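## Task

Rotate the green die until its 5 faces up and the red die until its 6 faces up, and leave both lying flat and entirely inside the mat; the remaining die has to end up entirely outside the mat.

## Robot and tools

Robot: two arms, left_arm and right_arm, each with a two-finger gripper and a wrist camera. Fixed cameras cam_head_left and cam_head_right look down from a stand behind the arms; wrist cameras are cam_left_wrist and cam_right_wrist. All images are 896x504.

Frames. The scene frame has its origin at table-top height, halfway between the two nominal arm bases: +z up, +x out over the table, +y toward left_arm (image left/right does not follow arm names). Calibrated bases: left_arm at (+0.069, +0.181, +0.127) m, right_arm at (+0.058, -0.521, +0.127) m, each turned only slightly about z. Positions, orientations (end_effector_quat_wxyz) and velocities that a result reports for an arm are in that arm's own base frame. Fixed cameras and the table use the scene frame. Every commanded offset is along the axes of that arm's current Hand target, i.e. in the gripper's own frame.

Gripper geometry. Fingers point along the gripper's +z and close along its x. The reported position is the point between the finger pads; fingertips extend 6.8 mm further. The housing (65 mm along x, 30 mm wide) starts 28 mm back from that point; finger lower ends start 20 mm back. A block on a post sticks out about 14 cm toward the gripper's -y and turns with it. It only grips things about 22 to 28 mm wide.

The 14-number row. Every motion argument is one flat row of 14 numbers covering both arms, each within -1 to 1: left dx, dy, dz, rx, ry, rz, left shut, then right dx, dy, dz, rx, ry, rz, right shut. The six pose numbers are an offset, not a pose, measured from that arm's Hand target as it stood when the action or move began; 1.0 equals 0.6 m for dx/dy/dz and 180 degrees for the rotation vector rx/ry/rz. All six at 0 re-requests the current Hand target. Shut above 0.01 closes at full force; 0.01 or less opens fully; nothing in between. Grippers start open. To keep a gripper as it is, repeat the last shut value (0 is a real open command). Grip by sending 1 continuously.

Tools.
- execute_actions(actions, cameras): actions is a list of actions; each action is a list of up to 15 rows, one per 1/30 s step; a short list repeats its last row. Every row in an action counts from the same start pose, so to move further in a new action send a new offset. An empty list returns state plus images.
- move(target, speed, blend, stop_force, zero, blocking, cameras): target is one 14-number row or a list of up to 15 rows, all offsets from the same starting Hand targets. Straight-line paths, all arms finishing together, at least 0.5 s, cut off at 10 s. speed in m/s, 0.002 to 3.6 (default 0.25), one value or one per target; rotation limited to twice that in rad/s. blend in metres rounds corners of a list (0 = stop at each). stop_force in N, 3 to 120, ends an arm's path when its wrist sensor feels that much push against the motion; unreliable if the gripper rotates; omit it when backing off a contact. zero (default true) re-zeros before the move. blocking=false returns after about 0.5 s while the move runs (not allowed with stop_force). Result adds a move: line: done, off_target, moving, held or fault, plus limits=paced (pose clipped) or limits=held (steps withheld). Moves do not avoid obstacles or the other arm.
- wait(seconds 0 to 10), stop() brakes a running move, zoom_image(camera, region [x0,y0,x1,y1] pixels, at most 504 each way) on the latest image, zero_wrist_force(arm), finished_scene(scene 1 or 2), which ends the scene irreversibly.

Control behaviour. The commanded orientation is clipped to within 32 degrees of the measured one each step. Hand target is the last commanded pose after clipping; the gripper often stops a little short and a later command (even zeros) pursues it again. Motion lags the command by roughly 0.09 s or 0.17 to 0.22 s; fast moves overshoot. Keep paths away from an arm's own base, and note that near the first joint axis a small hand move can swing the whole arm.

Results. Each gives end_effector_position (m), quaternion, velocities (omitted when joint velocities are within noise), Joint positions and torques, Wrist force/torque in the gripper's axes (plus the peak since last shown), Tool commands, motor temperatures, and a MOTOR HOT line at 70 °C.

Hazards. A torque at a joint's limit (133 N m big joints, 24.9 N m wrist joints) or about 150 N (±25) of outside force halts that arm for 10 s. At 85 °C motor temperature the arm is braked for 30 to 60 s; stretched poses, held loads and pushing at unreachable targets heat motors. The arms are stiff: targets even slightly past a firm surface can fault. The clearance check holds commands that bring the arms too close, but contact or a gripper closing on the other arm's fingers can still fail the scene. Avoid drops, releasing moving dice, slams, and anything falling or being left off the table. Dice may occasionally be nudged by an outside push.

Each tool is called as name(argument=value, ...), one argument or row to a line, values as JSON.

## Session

execute_actions(
  actions=[],
)

zoom_image(
  camera="cam_head_right",
  region=[200, 130, 500, 330],
)

Scene clock: 0.00 s.
left_arm: end_effector_position=(+0.1750, -0.0811, +0.0854) end_effector_quat_wxyz=(-0.390, +0.549, -0.532, -0.513) | right_arm: end_effector_position=(+0.4414, +0.0310, +0.0450) end_effector_quat_wxyz=(-0.130, +0.141, +0.981, -0.029)
Joint positions: left_arm=[-1.329 -1.277 2.397 4.993 -1.482 1.706] | right_arm=[3.486 -1.896 -2.148 -0.926 1.64 -0.949]
Joint velocities: within noise
Joint torques (N m): no reading
Motor temperatures (°C): left_arm=[27 28 28 36 36 34] | right_arm=[34 27 27 37 39 32]
Wrist force (N): no reading
Wrist torque (N m): no reading
Wrist force, peak (N): no reading
Hand target: left_arm +0.1750, -0.0811, +0.0854; -0.390, +0.549, -0.532, -0.513 | right_arm +0.4414, +0.0310, +0.0450; -0.130, +0.141, +0.981, -0.029
Tool commands: left_gripper/shut=+0.0 right_gripper/shut=+0.0
camera_calibration:
cam_left_wrist: T_world_to_cam=[[-0.106374, -0.177706, -0.978318, 0.085803], [-0.524305, -0.825977, 0.207043, 0.0223453], [-0.84486, 0.534961, -0.00530983, 0.292042], [0, 0, 0, 1]] pos_world=[0.267577, -0.122526, 0.0808668]
cam_right_wrist: T_world_to_cam=[[-0.926909, 0.271922, 0.258648, 0.383358], [0.374813, 0.636142, 0.674417, -0.19385], [0.018852, 0.722067, -0.691566, 0.0980176], [0, 0, 0, 1]] pos_world=[0.426148, -0.0517027, 0.0993666]

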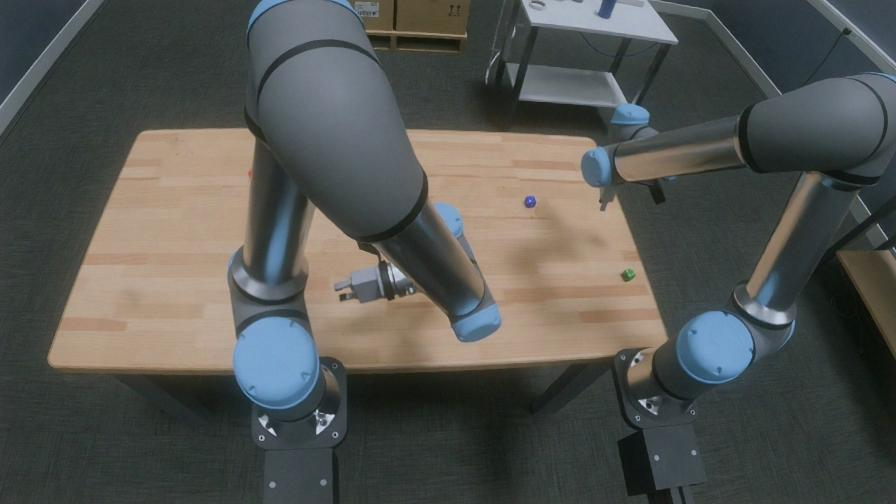

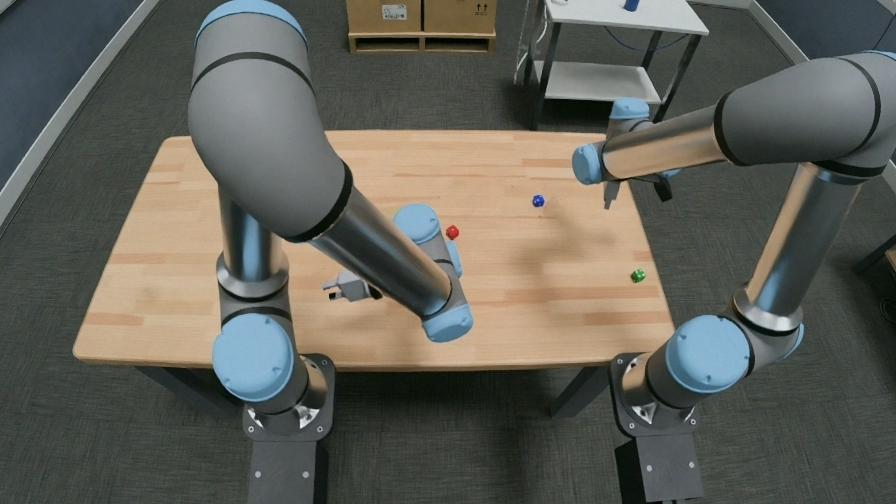

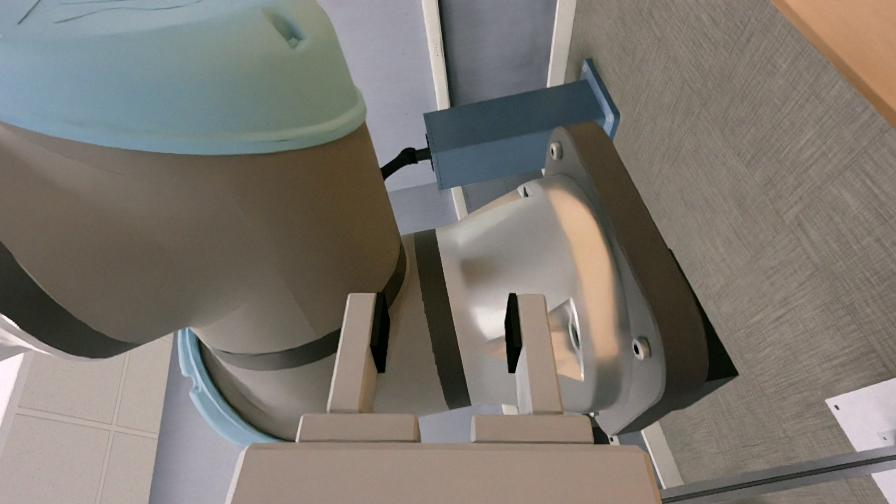

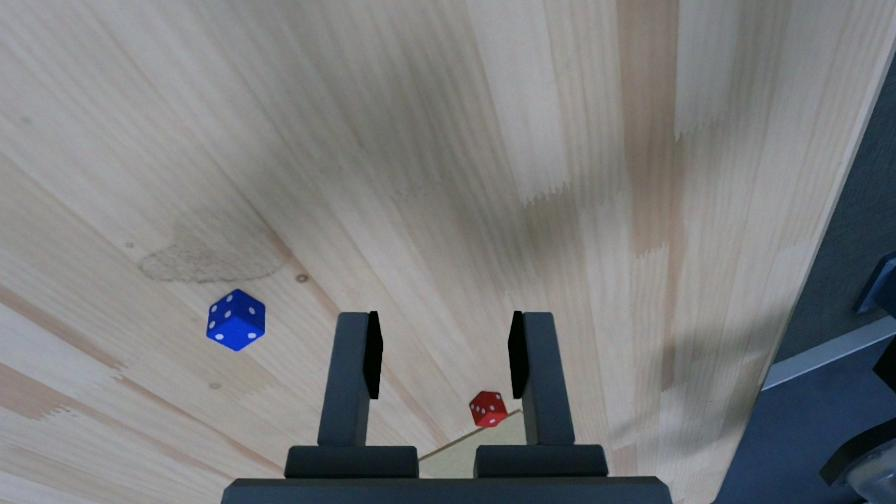

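Scaled by 1.680 from the camera's 896x504 image, which has a finer 1280x720 frame.

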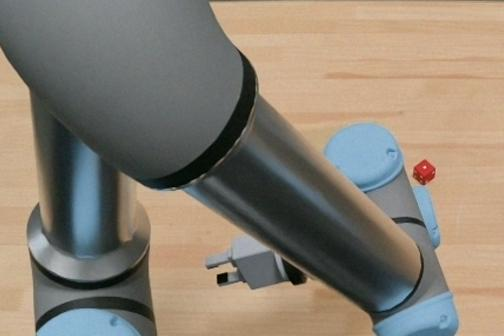

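move(
  target=[-0.4047,-0.407,0.4337,-0.326,0.039,-0.056,0,0.114,-0.311,0.0333,-0.0186,-0.0833,-0.0904,0],
  speed=0.4,
  cameras=["cam_head_left","cam_head_right","cam_right_wrist"],
)

zoom_image(
  camera="cam_head_right",
  region=[410, 200, 490, 270],
)

zoom_image(
  camera="cam_right_wrist",
  region=[360, 20, 560, 220],
)

zoom_image(
  camera="cam_head_right",
  region=[620, 260, 656, 290],
)

Scene clock: 25.70 s.
left_arm: end_effector_position=(+0.3995, +0.2486, +0.2502) end_effector_quat_wxyz=(-0.082, +0.741, -0.187, -0.640) | right_arm: end_effector_position=(+0.3224, -0.1287, +0.0602) end_effector_quat_wxyz=(+0.000, +0.000, +1.000, +0.000)
Joint positions: left_arm=[0.078 -1.056 1.453 5.699 -1.126 1.772] | right_arm=[3.156 -1.604 -2.554 -0.554 1.57 -1.555]
Joint torques (N m): left_arm=[6.72 -40.79 -24.92 1.4 1.77 1.37] | right_arm=[1.85 -1.14 24.1 1.07 -2.3 -1.39]
Wrist force (N): left_arm=[0.1 -0.1 -0.3] | right_arm=[-0.4 0.5 0.4]
Wrist torque (N m): left_arm=[-0.01 -0.01 0.23] | right_arm=[0.08 0.03 -0.18]
Wrist force, peak (N): left_arm=[-0.8 -2.6 -0.5] | right_arm=[-0.1 0.9 0.2]
Hand target: left_arm +0.3995, +0.2486, +0.2503; -0.081, +0.741, -0.187, -0.640 | right_arm +0.3225, -0.1287, +0.0601; +0.000, +0.000, +1.000, +0.000
Off the commanded pose: left_arm 0.000 m, 0 deg | right_arm 0.000 m, 0 deg.
move: done
camera_calibration:
cam_right_wrist: T_world_to_cam=[[-0.999852, -0.0131881, 0.0110242, 0.314335], [-0.000142388, 0.647689, 0.761905, 0.059164], [-0.0171884, 0.761791, -0.647595, 0.240165], [0, 0, 0, 1]] pos_world=[0.318425, -0.21713, 0.106987]
Images, in order (width x height): cam_head_left 896x504, cam_head_right 896x504, cam_right_wrist 896x504.

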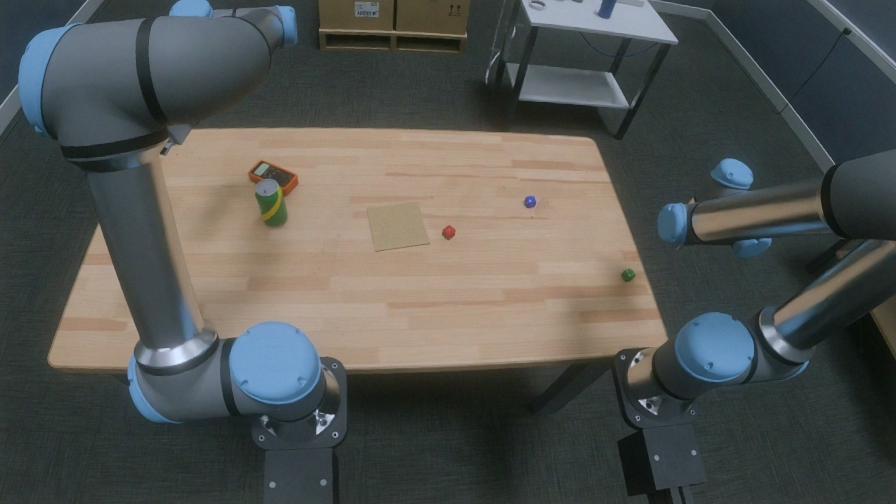

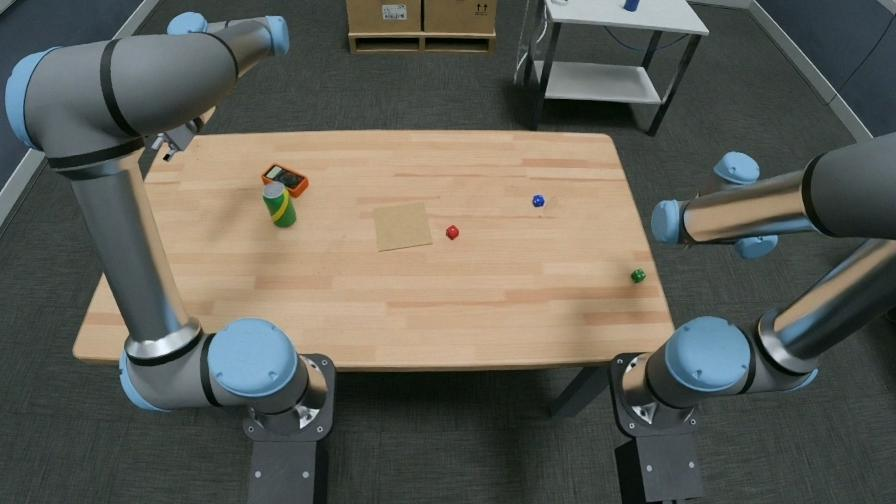

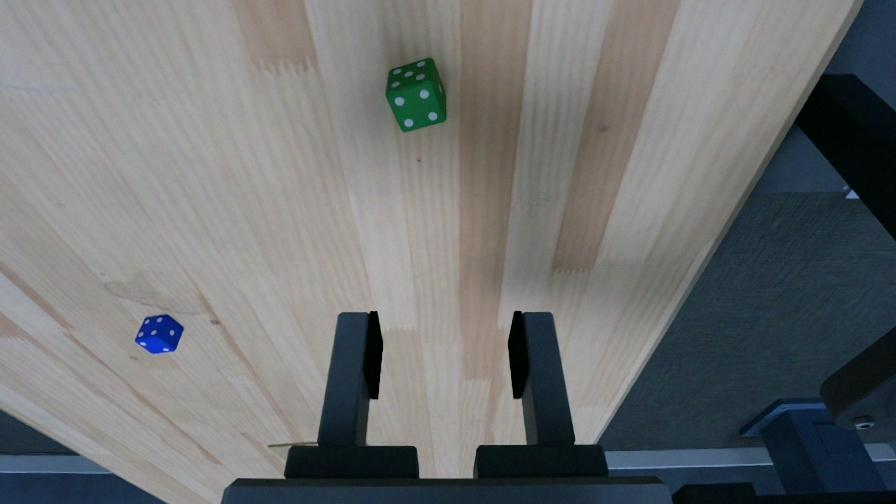

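Scaled by 6.300 from the camera's 896x504 image, which has a finer 1280x720 frame.

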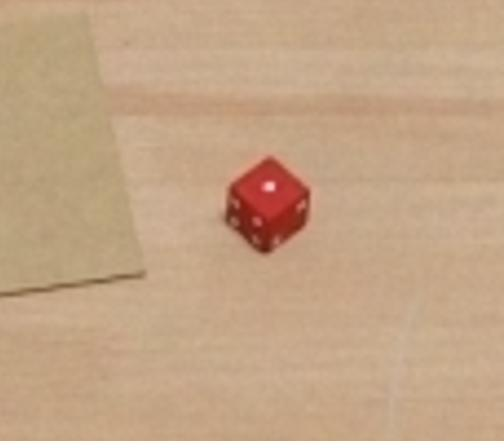

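Scaled by 2.520 from the camera's 896x504 image, which has a finer 1280x720 frame.

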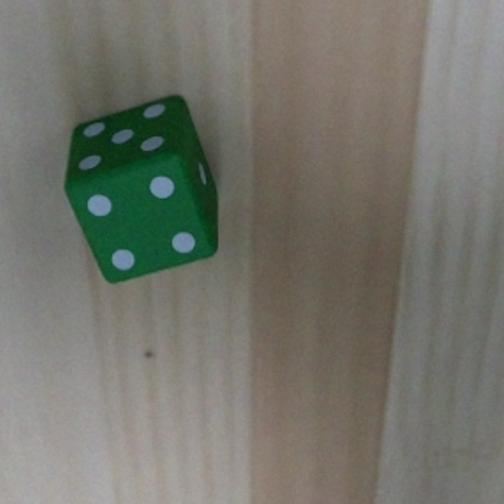

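Scaled by 14.000 from the camera's 896x504 image, which has a finer 1280x720 frame.

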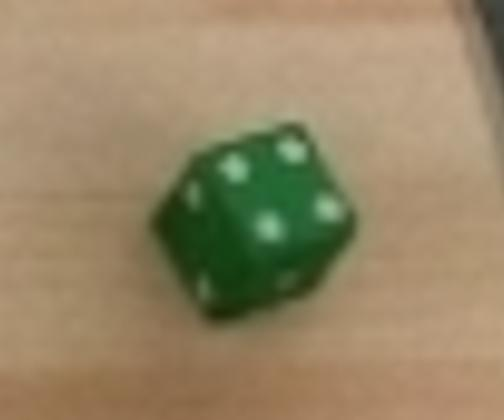

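move(
  target=[
    [0,0,0,0,0,0,0,-0.0133,0.073,0.17,-0.1099,0.018,-0.1021,0],
    [0,0,0,0,0,0,0,-0.0133,0.073,0.286,-0.1099,0.018,-0.1021,1],
    [0,0,0,0,0,0,0,-0.0133,0.073,0.18,-0.1099,0.018,-0.1021,1],
    [0,0,0,0,0,0,0,-0.2125,0.1312,0.1,0,0,0,1],
    [0,0,0,0,0,0,0,-0.2125,0.1312,0.1,0.389,0,0,1],
    [0,0,0,0,0,0,0,-0.2125,0.1312,0.2335,0.389,0,0,1],
  ],
  speed=[0.4,0.15,0.25,0.4,0.6,0.25],
  blend=[0.01,0,0.01,0.01,0.01,0],
  cameras=["cam_head_right","cam_right_wrist"],
)

Scene clock: 60.70 s.
left_arm: end_effector_position=(+0.3995, +0.2486, +0.2503) end_effector_quat_wxyz=(-0.081, +0.741, -0.187, -0.640) | right_arm: end_effector_position=(+0.3338, -0.0849, -0.0971) end_effector_quat_wxyz=(-0.019, -0.160, +0.972, +0.170)
Joint positions: left_arm=[0.078 -1.056 1.453 5.699 -1.126 1.772] | right_arm=[3.101 -2.268 -2.482 -0.073 1.896 -1.956]
Joint torques (N m): left_arm=[12.88 -32.74 -25.24 2.25 1.69 1.5] | right_arm=[0.38 29.66 0.76 2.45 -0.07 -0.15]
Wrist force (N): left_arm=[0.1 0.2 0.0] | right_arm=[-0.1 0.0 0.1]
Wrist torque (N m): left_arm=[0.01 -0.02 0.21] | right_arm=[0.02 0.02 -0.16]
Wrist force, peak (N): left_arm=[0.2 -0.3 -0.5] | right_arm=[-17.9 40.8 -89.9]
Hand target: left_arm +0.3995, +0.2486, +0.2503; -0.081, +0.741, -0.187, -0.640 | right_arm +0.3338, -0.0849, -0.0971; -0.019, -0.160, +0.972, +0.170 (not the last commanded pose)
Tool commands: left_gripper/shut=+0.0 right_gripper/shut=+0.0
Off the commanded pose: left_arm 0.000 m, 0 deg | right_arm 0.123 m, 91 deg.
FORCE FAULT: contact force on the right arm reached its limit, and that arm stopped. The contact can be on any part of that arm, not only on its tool. That arm's remaining commands of this call were not run. That arm is still stopped at the end of this call. That arm stays stopped for about 10 more seconds. Until then a move that you send moves the other arm only, and its call returns only when the move has ended. Once the stop has ended, the next robot result says so. If the stop ends while you think or write, that arm runs what you send next, counted from a new Hand target: where the arm stands when the stop ends. While its stop runs, that arm, its gripper or tool too, takes no new command. Until it ends, the stop uses up actions while you think or wait. An arm that is not stopped still takes commands.
move: fault (right_arm); path passed 1 of 6 targets; target 2's new numbers were not sent
camera_calibration:
cam_right_wrist: T_world_to_cam=[[-0.942456, -0.334147, -0.0110355, 0.279451], [-0.127987, 0.3301, 0.935229, 0.183182], [-0.308861, 0.882825, -0.353871, 0.241303], [0, 0, 0, 1]] pos_world=[0.361344, -0.180119, -0.0828435]
Images, in order (width x height): cam_head_right 896x504, cam_right_wrist 896x504.

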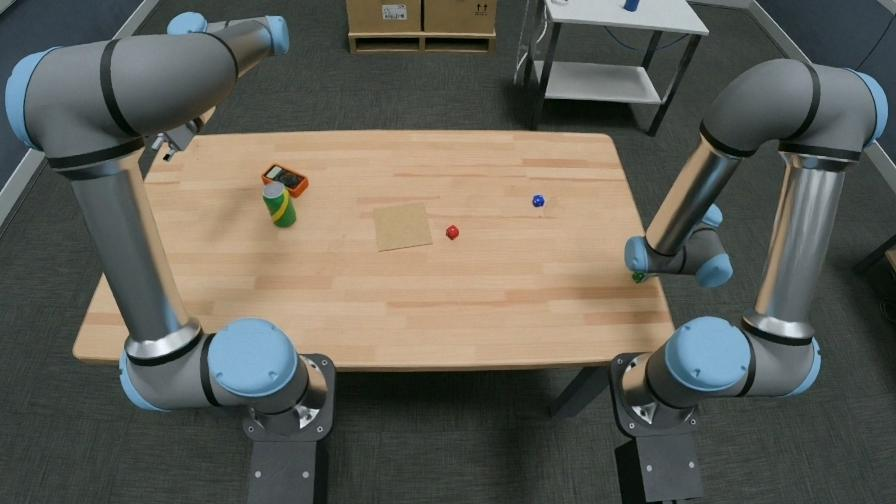

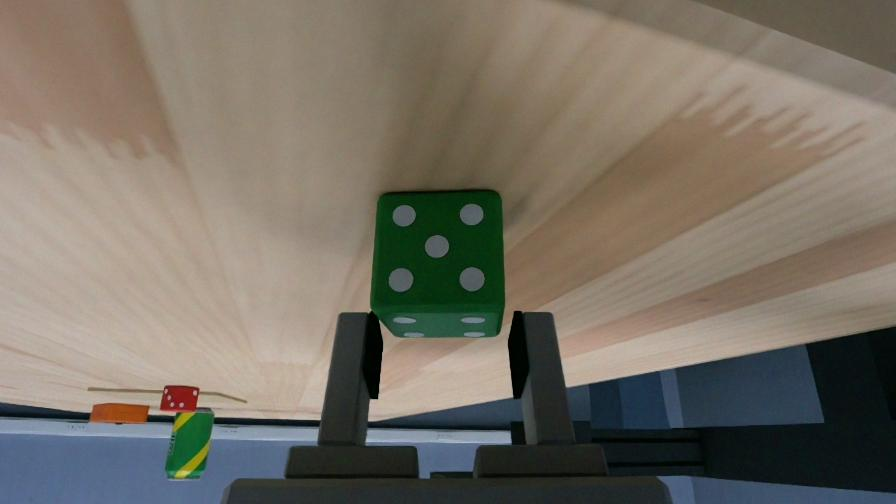

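wait(
  seconds=0.2,
)

move(
  target=[
    [0,0,0,0,0,0,0,-0.0032,0.0114,-0.0313,0,0,0,0],
    [0,0,0,0,0,0,0,-0.0032,-0.0082,0.0225,0,0,0,1],
    [0,0,0,0,0,0,0,-0.0032,0.03,-0.08,0,0,0,1],
    [0,0,0,0,0,0,0,-0.2018,0.049,-0.1545,0.1099,-0.018,0.1021,1],
  ],
  speed=[0.1,0.06,0.25,0.4],
  blend=[0,0,0.01,0],
  cameras=["cam_right_wrist"],
)

Scene clock: 82.30 s.
left_arm: end_effector_position=(+0.3995, +0.2486, +0.2503) end_effector_quat_wxyz=(-0.081, +0.741, -0.187, -0.640) | right_arm: end_effector_position=(+0.3338, -0.0849, -0.0971) end_effector_quat_wxyz=(-0.019, -0.160, +0.972, +0.170)
Joint positions: left_arm=[0.078 -1.056 1.453 5.699 -1.126 1.772] | right_arm=[3.101 -2.268 -2.482 -0.073 1.896 -1.956]
Joint torques (N m): left_arm=[13.3 -33.52 -26.1 2.24 0.59 1.05] | right_arm=[0.5 30.47 0.15 2.25 0.06 0.01]
Wrist force (N): left_arm=[0.1 0.0 -0.1] | right_arm=[0.5 1.9 0.8]
Wrist torque (N m): left_arm=[-0.01 -0.01 0.21] | right_arm=[0.19 -0.03 -0.16]
Wrist force, peak (N): left_arm=[0.2 0.6 -0.3] | right_arm=[0.7 2.2 1.3]
Hand target: left_arm +0.3995, +0.2486, +0.2503; -0.081, +0.741, -0.187, -0.640 | right_arm +0.3338, -0.0849, -0.0971; -0.019, -0.160, +0.972, +0.170 (not the last commanded pose)
Tool commands: left_gripper/shut=+0.0 right_gripper/shut=+0.0
Off the commanded pose: left_arm 0.000 m, 0 deg | right_arm 0.123 m, 91 deg.
FORCE FAULT, CONTINUED: the right arm's stop, for the force fault that an earlier result reported, is over. The rest of the stop counts as 20 of the actions that you can send in this scene. That arm's target is now where it stood when the stop ended, not its last command. That arm accepts commands again.
wait: 0.20 s; at rest from the start

Scene clock: 85.80 s.
left_arm: end_effector_position=(+0.3995, +0.2486, +0.2503) end_effector_quat_wxyz=(-0.081, +0.741, -0.187, -0.640) | right_arm: end_effector_position=(+0.4481, -0.0502, +0.0023) end_effector_quat_wxyz=(+0.009, +0.000, +1.000, +0.000)
Joint positions: left_arm=[0.078 -1.056 1.453 5.699 -1.126 1.772] | right_arm=[3.332 -1.978 -2.317 -0.399 1.568 -1.381]
Joint torques (N m): left_arm=[13.06 -31.49 -25.76 2.19 0.21 1.17] | right_arm=[-1.36 13.33 3.56 2.9 -0.74 1.76]
Wrist force (N): left_arm=[0.3 -0.1 -0.3] | right_arm=[0.2 1.9 1.2]
Wrist torque (N m): left_arm=[-0.01 -0.03 0.21] | right_arm=[0.21 0.00 0.03]
Wrist force, peak (N): left_arm=[0.1 0.4 -0.4] | right_arm=[0.4 1.2 2.8]
Hand target: left_arm +0.3995, +0.2486, +0.2503; -0.081, +0.741, -0.187, -0.640 | right_arm +0.4481, -0.0502, +0.0022; +0.009, +0.000, +1.000, +0.000
Off the commanded pose: left_arm 0.000 m, 0 deg | right_arm 0.000 m, 0 deg.
move: done
camera_calibration:
cam_right_wrist: T_world_to_cam=[[-0.99988, -0.0138431, -0.00688787, 0.44162], [-0.0142095, 0.64704, 0.762324, 0.0587186], [-0.00609617, 0.762331, -0.647159, 0.140034], [0, 0, 0, 1]] pos_world=[0.443255, -0.138632, 0.0489032]
Images, in order (width x height): cam_right_wrist 896x504.

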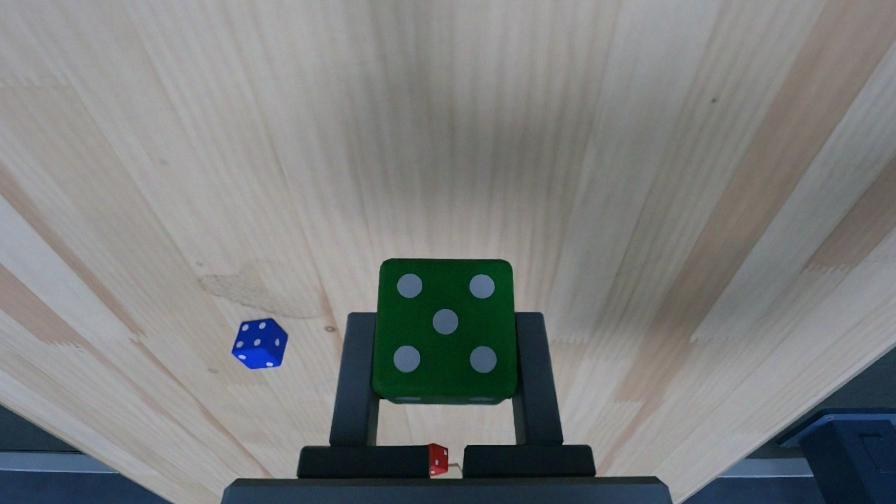

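move(
  target=[
    [0,0,0,0,0,0,0,0,0,0,0.389,0,0,1],
    [0,0,0,0,0,0,0,0,0,0.17,0.389,0,0,1],
    [0,0,0,0,0,0,0,0,0,0.1895,0.389,0,0,0],
    [0,0,0,0,0,0,0,0,0,0.03,0.389,0,0,0],
    [0,0,0,0,0,0,0,0,0,0.03,0,0,0,0],
    [0,0,0,0,0,0,0,0,0,0.1945,0,0,0,1],
    [0,0,0,0,0,0,0,0,0,0.08,0,0,0,1],
  ],
  speed=[0.6,0.25,0.08,0.3,0.6,0.15,0.25],
  blend=[0.01,0.005,0,0.01,0.01,0,0],
  cameras=["cam_right_wrist","cam_head_right"],
)

Scene clock: 99.73 s.
left_arm: end_effector_position=(+0.3995, +0.2486, +0.2503) end_effector_quat_wxyz=(-0.081, +0.741, -0.187, -0.640) | right_arm: end_effector_position=(+0.4489, -0.0502, -0.0458) end_effector_quat_wxyz=(+0.009, +0.000, +1.000, +0.000)
Joint positions: left_arm=[0.078 -1.056 1.453 5.699 -1.126 1.772] | right_arm=[3.331 -2.124 -2.318 -0.252 1.567 -1.381]
Joint torques (N m): left_arm=[12.16 -33.05 -26.2 1.83 -0.56 0.87] | right_arm=[9.7 33.6 19.62 2.12 -1.16 1.58]
Wrist force (N): left_arm=[0.1 -0.1 0.0] | right_arm=[0.3 2.1 1.3]
Wrist torque (N m): left_arm=[-0.02 -0.02 0.21] | right_arm=[0.22 -0.02 -0.13]
Wrist force, peak (N): left_arm=[0.5 0.1 -0.4] | right_arm=[0.0 3.8 2.0]
Hand target: left_arm +0.3995, +0.2486, +0.2503; -0.081, +0.741, -0.187, -0.640 | right_arm +0.4490, -0.0502, -0.0458; +0.009, +0.000, +1.000, +0.000
Off the commanded pose: left_arm 0.000 m, 0 deg | right_arm 0.000 m, 0 deg.
move: done
camera_calibration:
cam_right_wrist: T_world_to_cam=[[-0.999887, -0.0134301, -0.0067152, 0.442147], [-0.0138118, 0.647203, 0.762193, 0.0953069], [-0.00589023, 0.762199, -0.647316, 0.108876], [0, 0, 0, 1]] pos_world=[0.444054, -0.13873, 0.000804175]
Images, in order (width x height): cam_head_right 896x504, cam_right_wrist 896x504.

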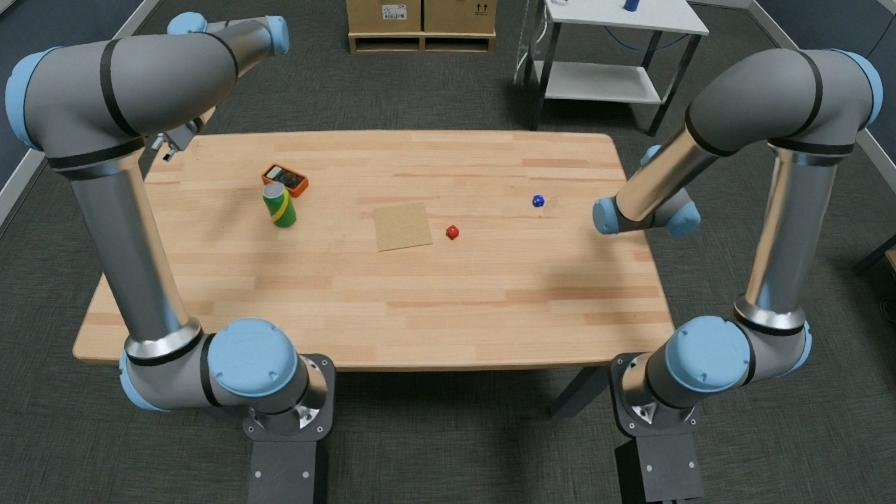

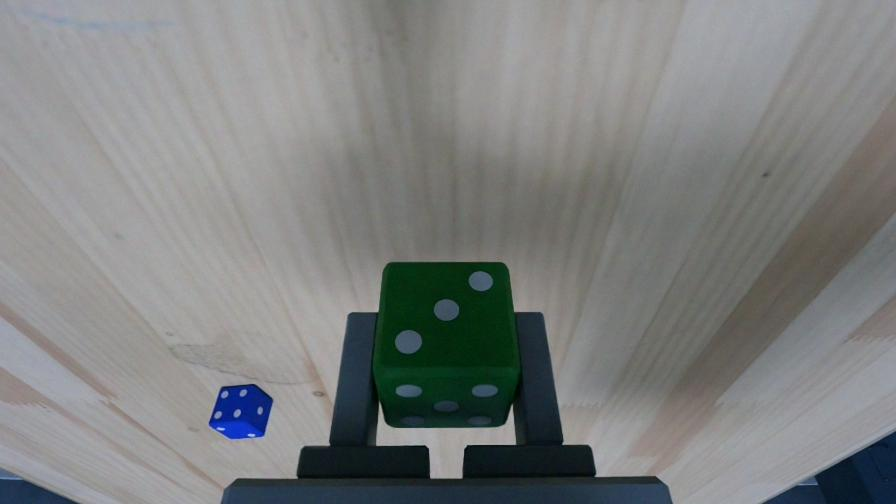

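move(
  target=[
    [0,0,0,0,0,0,0,-0.0617,0.998,0,0,0,0,1],
    [0,0,0,0,0,0,0,-0.0617,0.998,0.1062,0,0,0,1],
    [0,0,0,0,0,0,0,-0.0617,0.998,0.1062,0,0,0,0],
    [0,0,0,0,0,0,0,-0.0617,0.998,-0.05,0,0,0,0],
    [0,0,0,0,0,0,0,-0.015,0.62,-0.16,0,0,0,0],
  ],
  speed=[0.35,0.12,0.1,0.25,0.35],
  blend=[0.01,0,0,0.02,0],
  cameras=["cam_right_wrist","cam_head_left"],
)

zoom_image(
  camera="cam_right_wrist",
  region=[320, 0, 580, 200],
)

zoom_image(
  camera="cam_head_left",
  region=[350, 190, 470, 260],
)

Scene clock: 114.37 s.
left_arm: end_effector_position=(+0.3995, +0.2486, +0.2503) end_effector_quat_wxyz=(-0.081, +0.741, -0.187, -0.640) | right_arm: end_effector_position=(+0.4564, +0.3219, +0.0504) end_effector_quat_wxyz=(+0.009, +0.000, +1.000, +0.000)
Joint positions: left_arm=[0.078 -1.056 1.453 5.699 -1.126 1.772] | right_arm=[4.002 -2.029 -1.987 -0.685 1.557 -0.71]
Joint torques (N m): left_arm=[13.31 -32.28 -26.21 1.81 -1.39 0.95] | right_arm=[0.31 35.2 11.7 0.52 1.34 0.78]
Wrist force (N): left_arm=[0.2 0.1 -0.2] | right_arm=[0.5 2.0 1.0]
Wrist torque (N m): left_arm=[0.00 -0.02 0.21] | right_arm=[0.21 -0.05 -0.18]
Wrist force, peak (N): left_arm=[-0.1 0.0 -0.6] | right_arm=[0.4 4.3 0.5]
Hand target: left_arm +0.3995, +0.2486, +0.2503; -0.081, +0.741, -0.187, -0.640 | right_arm +0.4564, +0.3218, +0.0504; +0.009, +0.000, +1.000, +0.000
Off the commanded pose: left_arm 0.000 m, 0 deg | right_arm 0.000 m, 0 deg.
move: done
camera_calibration:
cam_right_wrist: T_world_to_cam=[[-0.999887, -0.0134303, -0.00671671, 0.45529], [-0.0138127, 0.647153, 0.762235, -0.218805], [-0.00589028, 0.762242, -0.647265, -0.112372], [0, 0, 0, 1]] pos_world=[0.451554, 0.23337, 0.0971041]
Images, in order (width x height): cam_head_left 896x504, cam_right_wrist 896x504.

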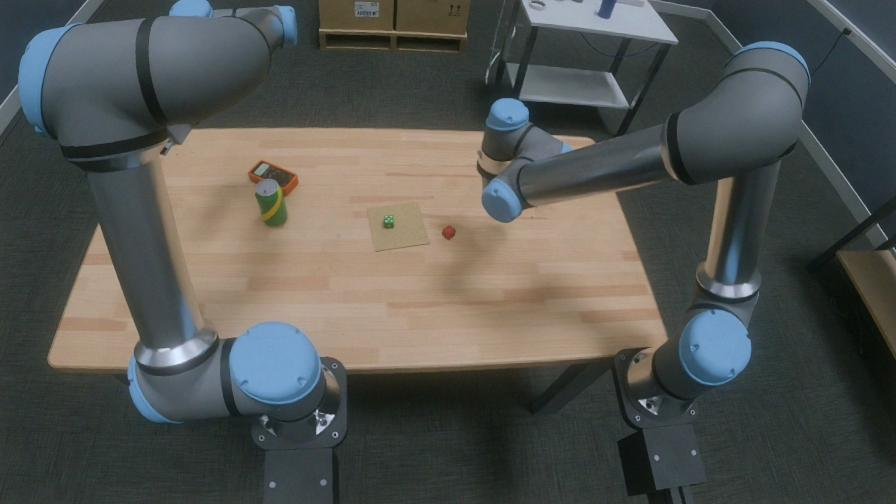

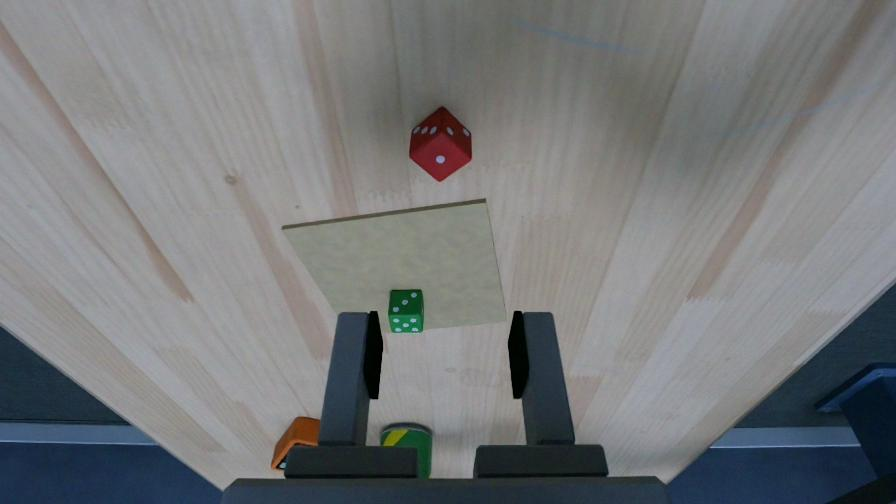

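Scaled by 1.938 from the camera's 896x504 image, which has a finer 1280x720 frame.

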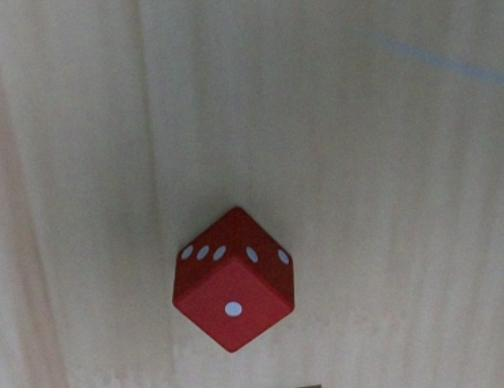

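Scaled by 4.200 from the camera's 896x504 image, which has a finer 1280x720 frame.

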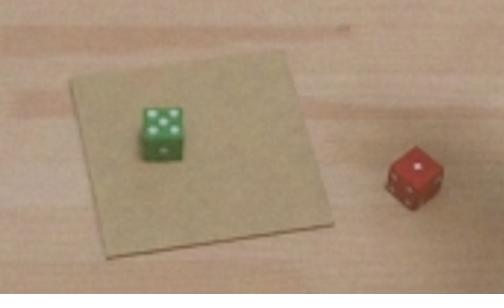

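move(
  target=[0,0,0,0,0,0,0,-0.003,0.1128,0.19,-0.1061,0.046,-0.2282,0],
  cameras=["cam_right_wrist"],
)

Scene clock: 152.27 s.
left_arm: end_effector_position=(+0.3995, +0.2486, +0.2503) end_effector_quat_wxyz=(-0.081, +0.741, -0.187, -0.640) | right_arm: end_effector_position=(+0.4603, +0.3894, -0.0636) end_effector_quat_wxyz=(-0.062, -0.350, +0.921, +0.159)
Joint positions: left_arm=[0.078 -1.056 1.453 5.699 -1.126 1.772] | right_arm=[3.957 -2.369 -1.838 -0.476 1.912 -1.476]
Joint torques (N m): left_arm=[12.7 -33.19 -26.12 1.9 -1.45 0.72] | right_arm=[2.82 59.88 -1.44 3.86 -1.26 -1.43]
Wrist force (N): left_arm=[0.1 0.1 -0.2] | right_arm=[0.3 1.9 1.1]
Wrist torque (N m): left_arm=[0.00 -0.02 0.21] | right_arm=[0.20 -0.04 -0.18]
Wrist force, peak (N): left_arm=[0.2 -0.2 -0.6] | right_arm=[-0.3 1.9 1.9]
Hand target: left_arm +0.3995, +0.2486, +0.2503; -0.081, +0.741, -0.187, -0.640 | right_arm +0.4603, +0.3894, -0.0636; -0.062, -0.350, +0.921, +0.159
Off the commanded pose: left_arm 0.000 m, 0 deg | right_arm 0.000 m, 0 deg.
move: done
camera_calibration:
cam_right_wrist: T_world_to_cam=[[-0.735854, -0.677079, 0.00907738, 0.597224], [-0.232956, 0.26572, 0.935481, 0.084937], [-0.635806, 0.686263, -0.353261, 0.100573], [0, 0, 0, 1]] pos_world=[0.523201, 0.312779, -0.0493497]
Images, in order (width x height): cam_right_wrist 896x504.

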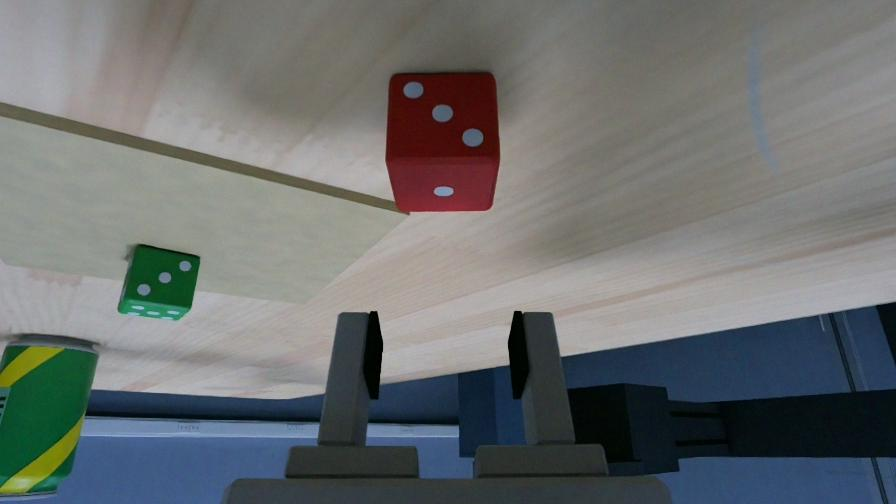

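move(
  target=[
    [0,0,0,0,0,0,0,-0.0008,0,0,0,0,0,0],
    [0,0,0,0,0,0,0,-0.0008,-0.0273,0.075,0,0,0,1],
    [0,0,0,0,0,0,0,-0.0008,0.0228,-0.0627,0,0,0,1],
    [0,0,0,0,0,0,0,0.501,-0.4668,-0.2825,0.1061,-0.0402,0.2282,1],
  ],
  speed=[0.1,0.1,0.25,0.4],
  blend=[0,0,0.02,0],
  cameras=["cam_right_wrist"],
)

Scene clock: 165.87 s.
left_arm: end_effector_position=(+0.3995, +0.2486, +0.2503) end_effector_quat_wxyz=(-0.081, +0.741, -0.187, -0.640) | right_arm: end_effector_position=(+0.4491, -0.0498, +0.0027) end_effector_quat_wxyz=(+0.001, -0.001, +1.000, -0.003)
Joint positions: left_arm=[0.078 -1.056 1.453 5.699 -1.126 1.772] | right_arm=[3.333 -1.977 -2.305 -0.429 1.565 -1.382]
Joint torques (N m): left_arm=[12.15 -32.87 -25.82 1.53 -1.44 0.51] | right_arm=[-3.65 12.86 4.1 2.07 0.74 1.93]
Wrist force (N): left_arm=[0.0 0.1 -0.4] | right_arm=[0.3 2.0 1.2]
Wrist torque (N m): left_arm=[0.00 -0.01 0.21] | right_arm=[0.22 -0.01 -0.13]
Wrist force, peak (N): left_arm=[0.5 0.0 -0.5] | right_arm=[-1.4 3.7 0.6]
Hand target: left_arm +0.3995, +0.2486, +0.2503; -0.081, +0.741, -0.187, -0.640 | right_arm +0.4490, -0.0499, +0.0026; +0.001, -0.001, +1.000, -0.003
Off the commanded pose: left_arm 0.000 m, 0 deg | right_arm 0.000 m, 0 deg.
move: done
camera_calibration:
cam_right_wrist: T_world_to_cam=[[-0.999814, -0.016721, 0.00960243, 0.44246], [-0.00361708, 0.651798, 0.758384, 0.0536228], [-0.0189398, 0.758208, -0.651738, 0.14561], [0, 0, 0, 1]] pos_world=[0.44533, -0.137956, 0.0499843]
Images, in order (width x height): cam_right_wrist 896x504.

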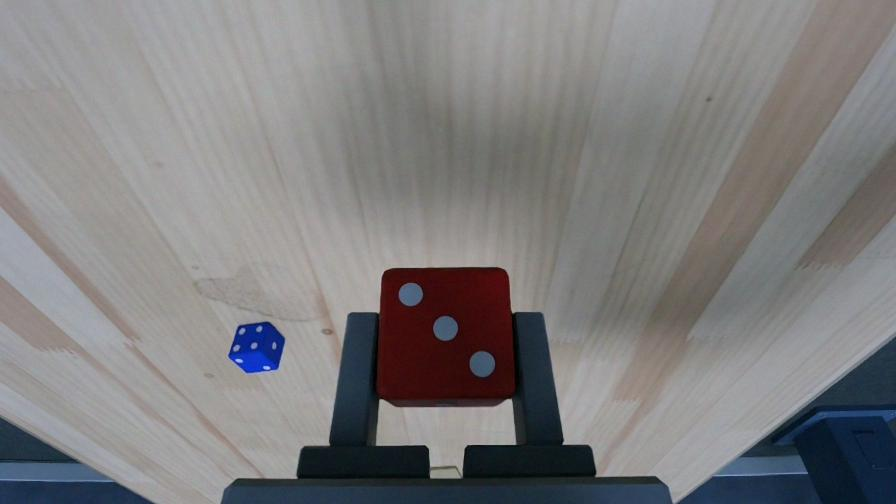

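move(
  target=[
    [0,0,0,0,0,0,0,0,0,0,0.389,0,0,1],
    [0,0,0,0,0,0,0,0,0,0.17,0.389,0,0,1],
    [0,0,0,0,0,0,0,0,0,0.1902,0.389,0,0,0],
    [0,0,0,0,0,0,0,0,0,0.03,0.389,0,0,0],
    [0,0,0,0,0,0,0,0,0,0.03,-0.111,0,0,0],
    [0,0,0,0,0,0,0,0,0,0.1902,-0.111,0,0,1],
    [0,0,0,0,0,0,0,0,0,0,-0.111,0,0,1],
  ],
  speed=[0.7,0.25,0.08,0.3,0.8,0.15,0.25],
  blend=[0.01,0.005,0,0.01,0.01,0,0],
)

move(
  target=[
    [0,0,0,0,0,0,0,0,0,0,0.5,0,0,1],
  ],
  speed=0.7,
  cameras=["cam_right_wrist"],
)

Scene clock: 185.03 s.
left_arm: end_effector_position=(+0.3995, +0.2486, +0.2503) end_effector_quat_wxyz=(-0.081, +0.741, -0.187, -0.640) | right_arm: end_effector_position=(+0.4491, -0.0499, +0.0026) end_effector_quat_wxyz=(+0.001, -0.001, +0.985, +0.171)
Joint positions: left_arm=[0.078 -1.056 1.453 5.699 -1.126 1.772] | right_arm=[3.183 -2.03 -2.274 -0.393 1.913 -1.53]
Joint torques (N m): left_arm=[12.4 -32.7 -26.14 1.44 -1.45 0.21] | right_arm=[7.15 38.95 14.57 1.05 -1.65 -1.82]
Wrist force (N): left_arm=[0.1 0.1 -0.3] | right_arm=[0.3 2.2 1.6]
Wrist torque (N m): left_arm=[0.00 -0.02 0.21] | right_arm=[0.22 0.01 -0.05]
Wrist force, peak (N): left_arm=[-0.1 -0.2 -0.7] | right_arm=[0.1 3.7 2.2]
Hand target: left_arm +0.3995, +0.2486, +0.2503; -0.081, +0.741, -0.187, -0.640 | right_arm +0.4490, -0.0499, +0.0026; +0.001, -0.001, +0.985, +0.171
Off the commanded pose: left_arm 0.000 m, 0 deg | right_arm 0.000 m, 0 deg.
move: done

Scene clock: 186.87 s.
left_arm: end_effector_position=(+0.3995, +0.2486, +0.2503) end_effector_quat_wxyz=(-0.081, +0.741, -0.187, -0.640) | right_arm: end_effector_position=(+0.4490, -0.0498, +0.0026) end_effector_quat_wxyz=(+0.002, -0.001, +0.817, -0.576)
Joint positions: left_arm=[0.078 -1.056 1.453 5.699 -1.126 1.772] | right_arm=[3.718 -2.174 -2.139 -1.388 0.658 -0.478]
Joint torques (N m): left_arm=[13.33 -31.99 -26.68 1.34 -1.59 0.36] | right_arm=[-9.28 49.03 -2 -1.7 -0.08 1.7]
Wrist force (N): left_arm=[-0.1 -0.1 -0.4] | right_arm=[0.1 1.3 1.2]
Wrist torque (N m): left_arm=[-0.02 0.01 0.21] | right_arm=[0.22 0.02 0.07]
Wrist force, peak (N): left_arm=[0.1 -0.2 -0.5] | right_arm=[0.3 1.9 1.9]
Hand target: left_arm +0.3995, +0.2486, +0.2503; -0.081, +0.741, -0.187, -0.640 | right_arm +0.4490, -0.0499, +0.0026; +0.002, +0.000, +0.817, -0.576
Off the commanded pose: left_arm 0.000 m, 0 deg | right_arm 0.000 m, 0 deg.
move: done
camera_calibration:
cam_right_wrist: T_world_to_cam=[[-0.999879, 0.00369829, 0.0150795, 0.443374], [-0.0018681, 0.935506, -0.353305, 0.0700213], [-0.0154136, -0.353291, -0.935387, 0.0893604], [0, 0, 0, 1]] pos_world=[0.444829, -0.0355749, 0.10164]
Images, in order (width x height): cam_right_wrist 896x504.

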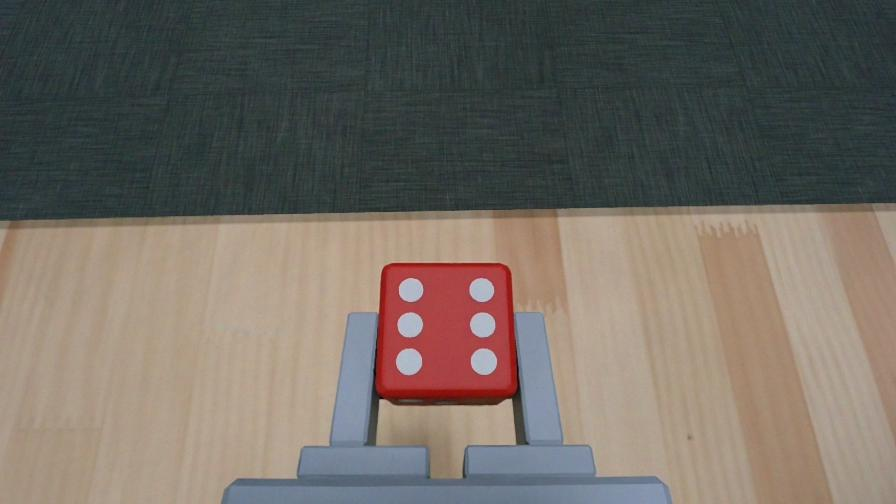

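move(
  target=[
    [0,0,0,0,0,0,0,0,0.16,0.0582,0,0,0,1],
    [0,0,0,0,0,0,0,0,0.1788,0.065,0,0,0,0],
    [0,0,0,0,0,0,0,0,0.0313,0.0114,0,0,0,0],
    [0,0,0,0,0,0,0,0,0.0313,0.0114,-0.389,0,0,0],
    [0,0,0,0,0,0,0,0,0.1835,0.0667,-0.389,0,0,1],
    [0,0,0,0,0,0,0,0,0.08,0.0291,-0.389,0,0,1],
  ],
  speed=[0.25,0.08,0.3,0.7,0.15,0.25],
  blend=[0.005,0,0.01,0.01,0,0],
  cameras=["cam_right_wrist"],
)

Scene clock: 199.60 s.
left_arm: end_effector_position=(+0.3995, +0.2486, +0.2503) end_effector_quat_wxyz=(-0.081, +0.741, -0.187, -0.640) | right_arm: end_effector_position=(+0.4491, -0.0502, -0.0485) end_effector_quat_wxyz=(+0.001, -0.001, +1.000, -0.003)
Joint positions: left_arm=[0.078 -1.056 1.453 5.699 -1.126 1.772] | right_arm=[3.332 -2.13 -2.309 -0.273 1.564 -1.382]
Joint torques (N m): left_arm=[12.37 -32.82 -26.1 1.12 -1.48 0.19] | right_arm=[9.12 32.18 18.13 2.04 -0.78 1.44]
Wrist force (N): left_arm=[0.0 0.1 -0.4] | right_arm=[0.4 1.9 1.2]
Wrist torque (N m): left_arm=[0.00 -0.01 0.21] | right_arm=[0.20 -0.01 -0.14]
Wrist force, peak (N): left_arm=[0.1 0.1 -0.6] | right_arm=[0.4 3.8 2.4]
Hand target: left_arm +0.3995, +0.2486, +0.2503; -0.081, +0.741, -0.187, -0.640 | right_arm +0.4491, -0.0502, -0.0484; +0.001, -0.001, +1.000, -0.003
Off the commanded pose: left_arm 0.000 m, 0 deg | right_arm 0.000 m, 0 deg.
move: done
camera_calibration:
cam_right_wrist: T_world_to_cam=[[-0.999817, -0.0164465, 0.00976155, 0.442884], [-0.00331752, 0.651802, 0.758382, 0.0925782], [-0.0188354, 0.758211, -0.651738, 0.112496], [0, 0, 0, 1]] pos_world=[0.445229, -0.138354, -0.00121497]
Images, in order (width x height): cam_right_wrist 896x504.

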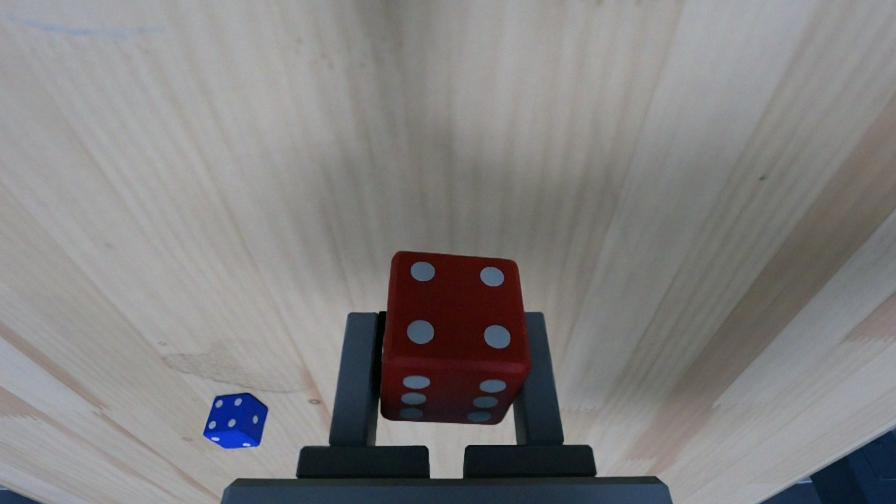

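move(
  target=[
    [0,0,0,0,0,0,0,-0.0583,0.9117,-0.015,0,0,0,1],
    [0,0,0,0,0,0,0,-0.0583,0.9117,0.0963,0,0,0,1],
    [0,0,0,0,0,0,0,-0.0583,0.9117,0.0963,0,0,0,0],
    [0,0,0,0,0,0,0,-0.0583,0.9117,-0.05,0,0,0,0],
    [0,0,0,0,0,0,0,-0.0583,0.5,-0.1,0,0,0,0],
  ],
  speed=[0.35,0.1,0.1,0.25,0.35],
  blend=[0.01,0,0,0.02,0],
  cameras=["cam_head_left"],
)

zoom_image(
  camera="cam_head_left",
  region=[350, 190, 470, 260],
)

Scene clock: 213.10 s.
left_arm: end_effector_position=(+0.3995, +0.2486, +0.2503) end_effector_quat_wxyz=(-0.081, +0.741, -0.187, -0.640) | right_arm: end_effector_position=(+0.4832, +0.2503, +0.0099) end_effector_quat_wxyz=(+0.001, -0.001, +1.000, -0.003)
Joint positions: left_arm=[0.078 -1.056 1.453 5.699 -1.126 1.772] | right_arm=[3.869 -2.092 -2.036 -0.587 1.565 -0.846]
Joint torques (N m): left_arm=[11.96 -32.74 -26.23 1.21 -1.52 0.01] | right_arm=[-3.22 25.02 16.15 0.5 2.15 -0.32]
Wrist force (N): left_arm=[0.4 -0.2 -0.3] | right_arm=[0.6 2.3 1.2]
Wrist torque (N m): left_arm=[-0.02 -0.05 0.20] | right_arm=[0.22 -0.09 -0.16]
Wrist force, peak (N): left_arm=[0.4 0.0 -0.6] | right_arm=[0.4 4.7 0.9]
Hand target: left_arm +0.3995, +0.2486, +0.2503; -0.081, +0.741, -0.187, -0.640 | right_arm +0.4832, +0.2502, +0.0098; +0.001, -0.001, +1.000, -0.003
Off the commanded pose: left_arm 0.000 m, 0 deg | right_arm 0.000 m, 0 deg.
move: done
Images, in order (width x height): cam_head_left 896x504.

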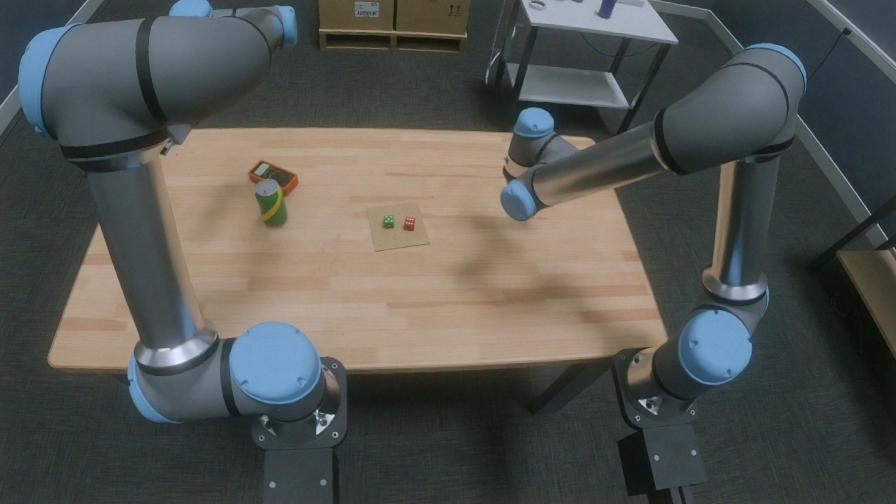

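Scaled by 4.200 from the camera's 896x504 image, which has a finer 1280x720 frame.

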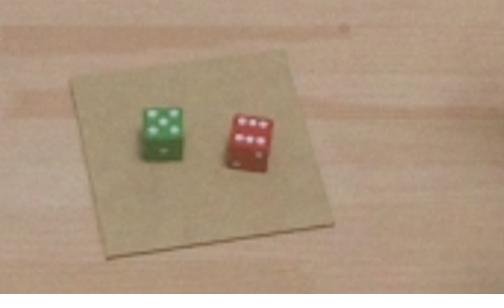

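finished_scene(
  scene=2,
)

The scene is finished: the task was done.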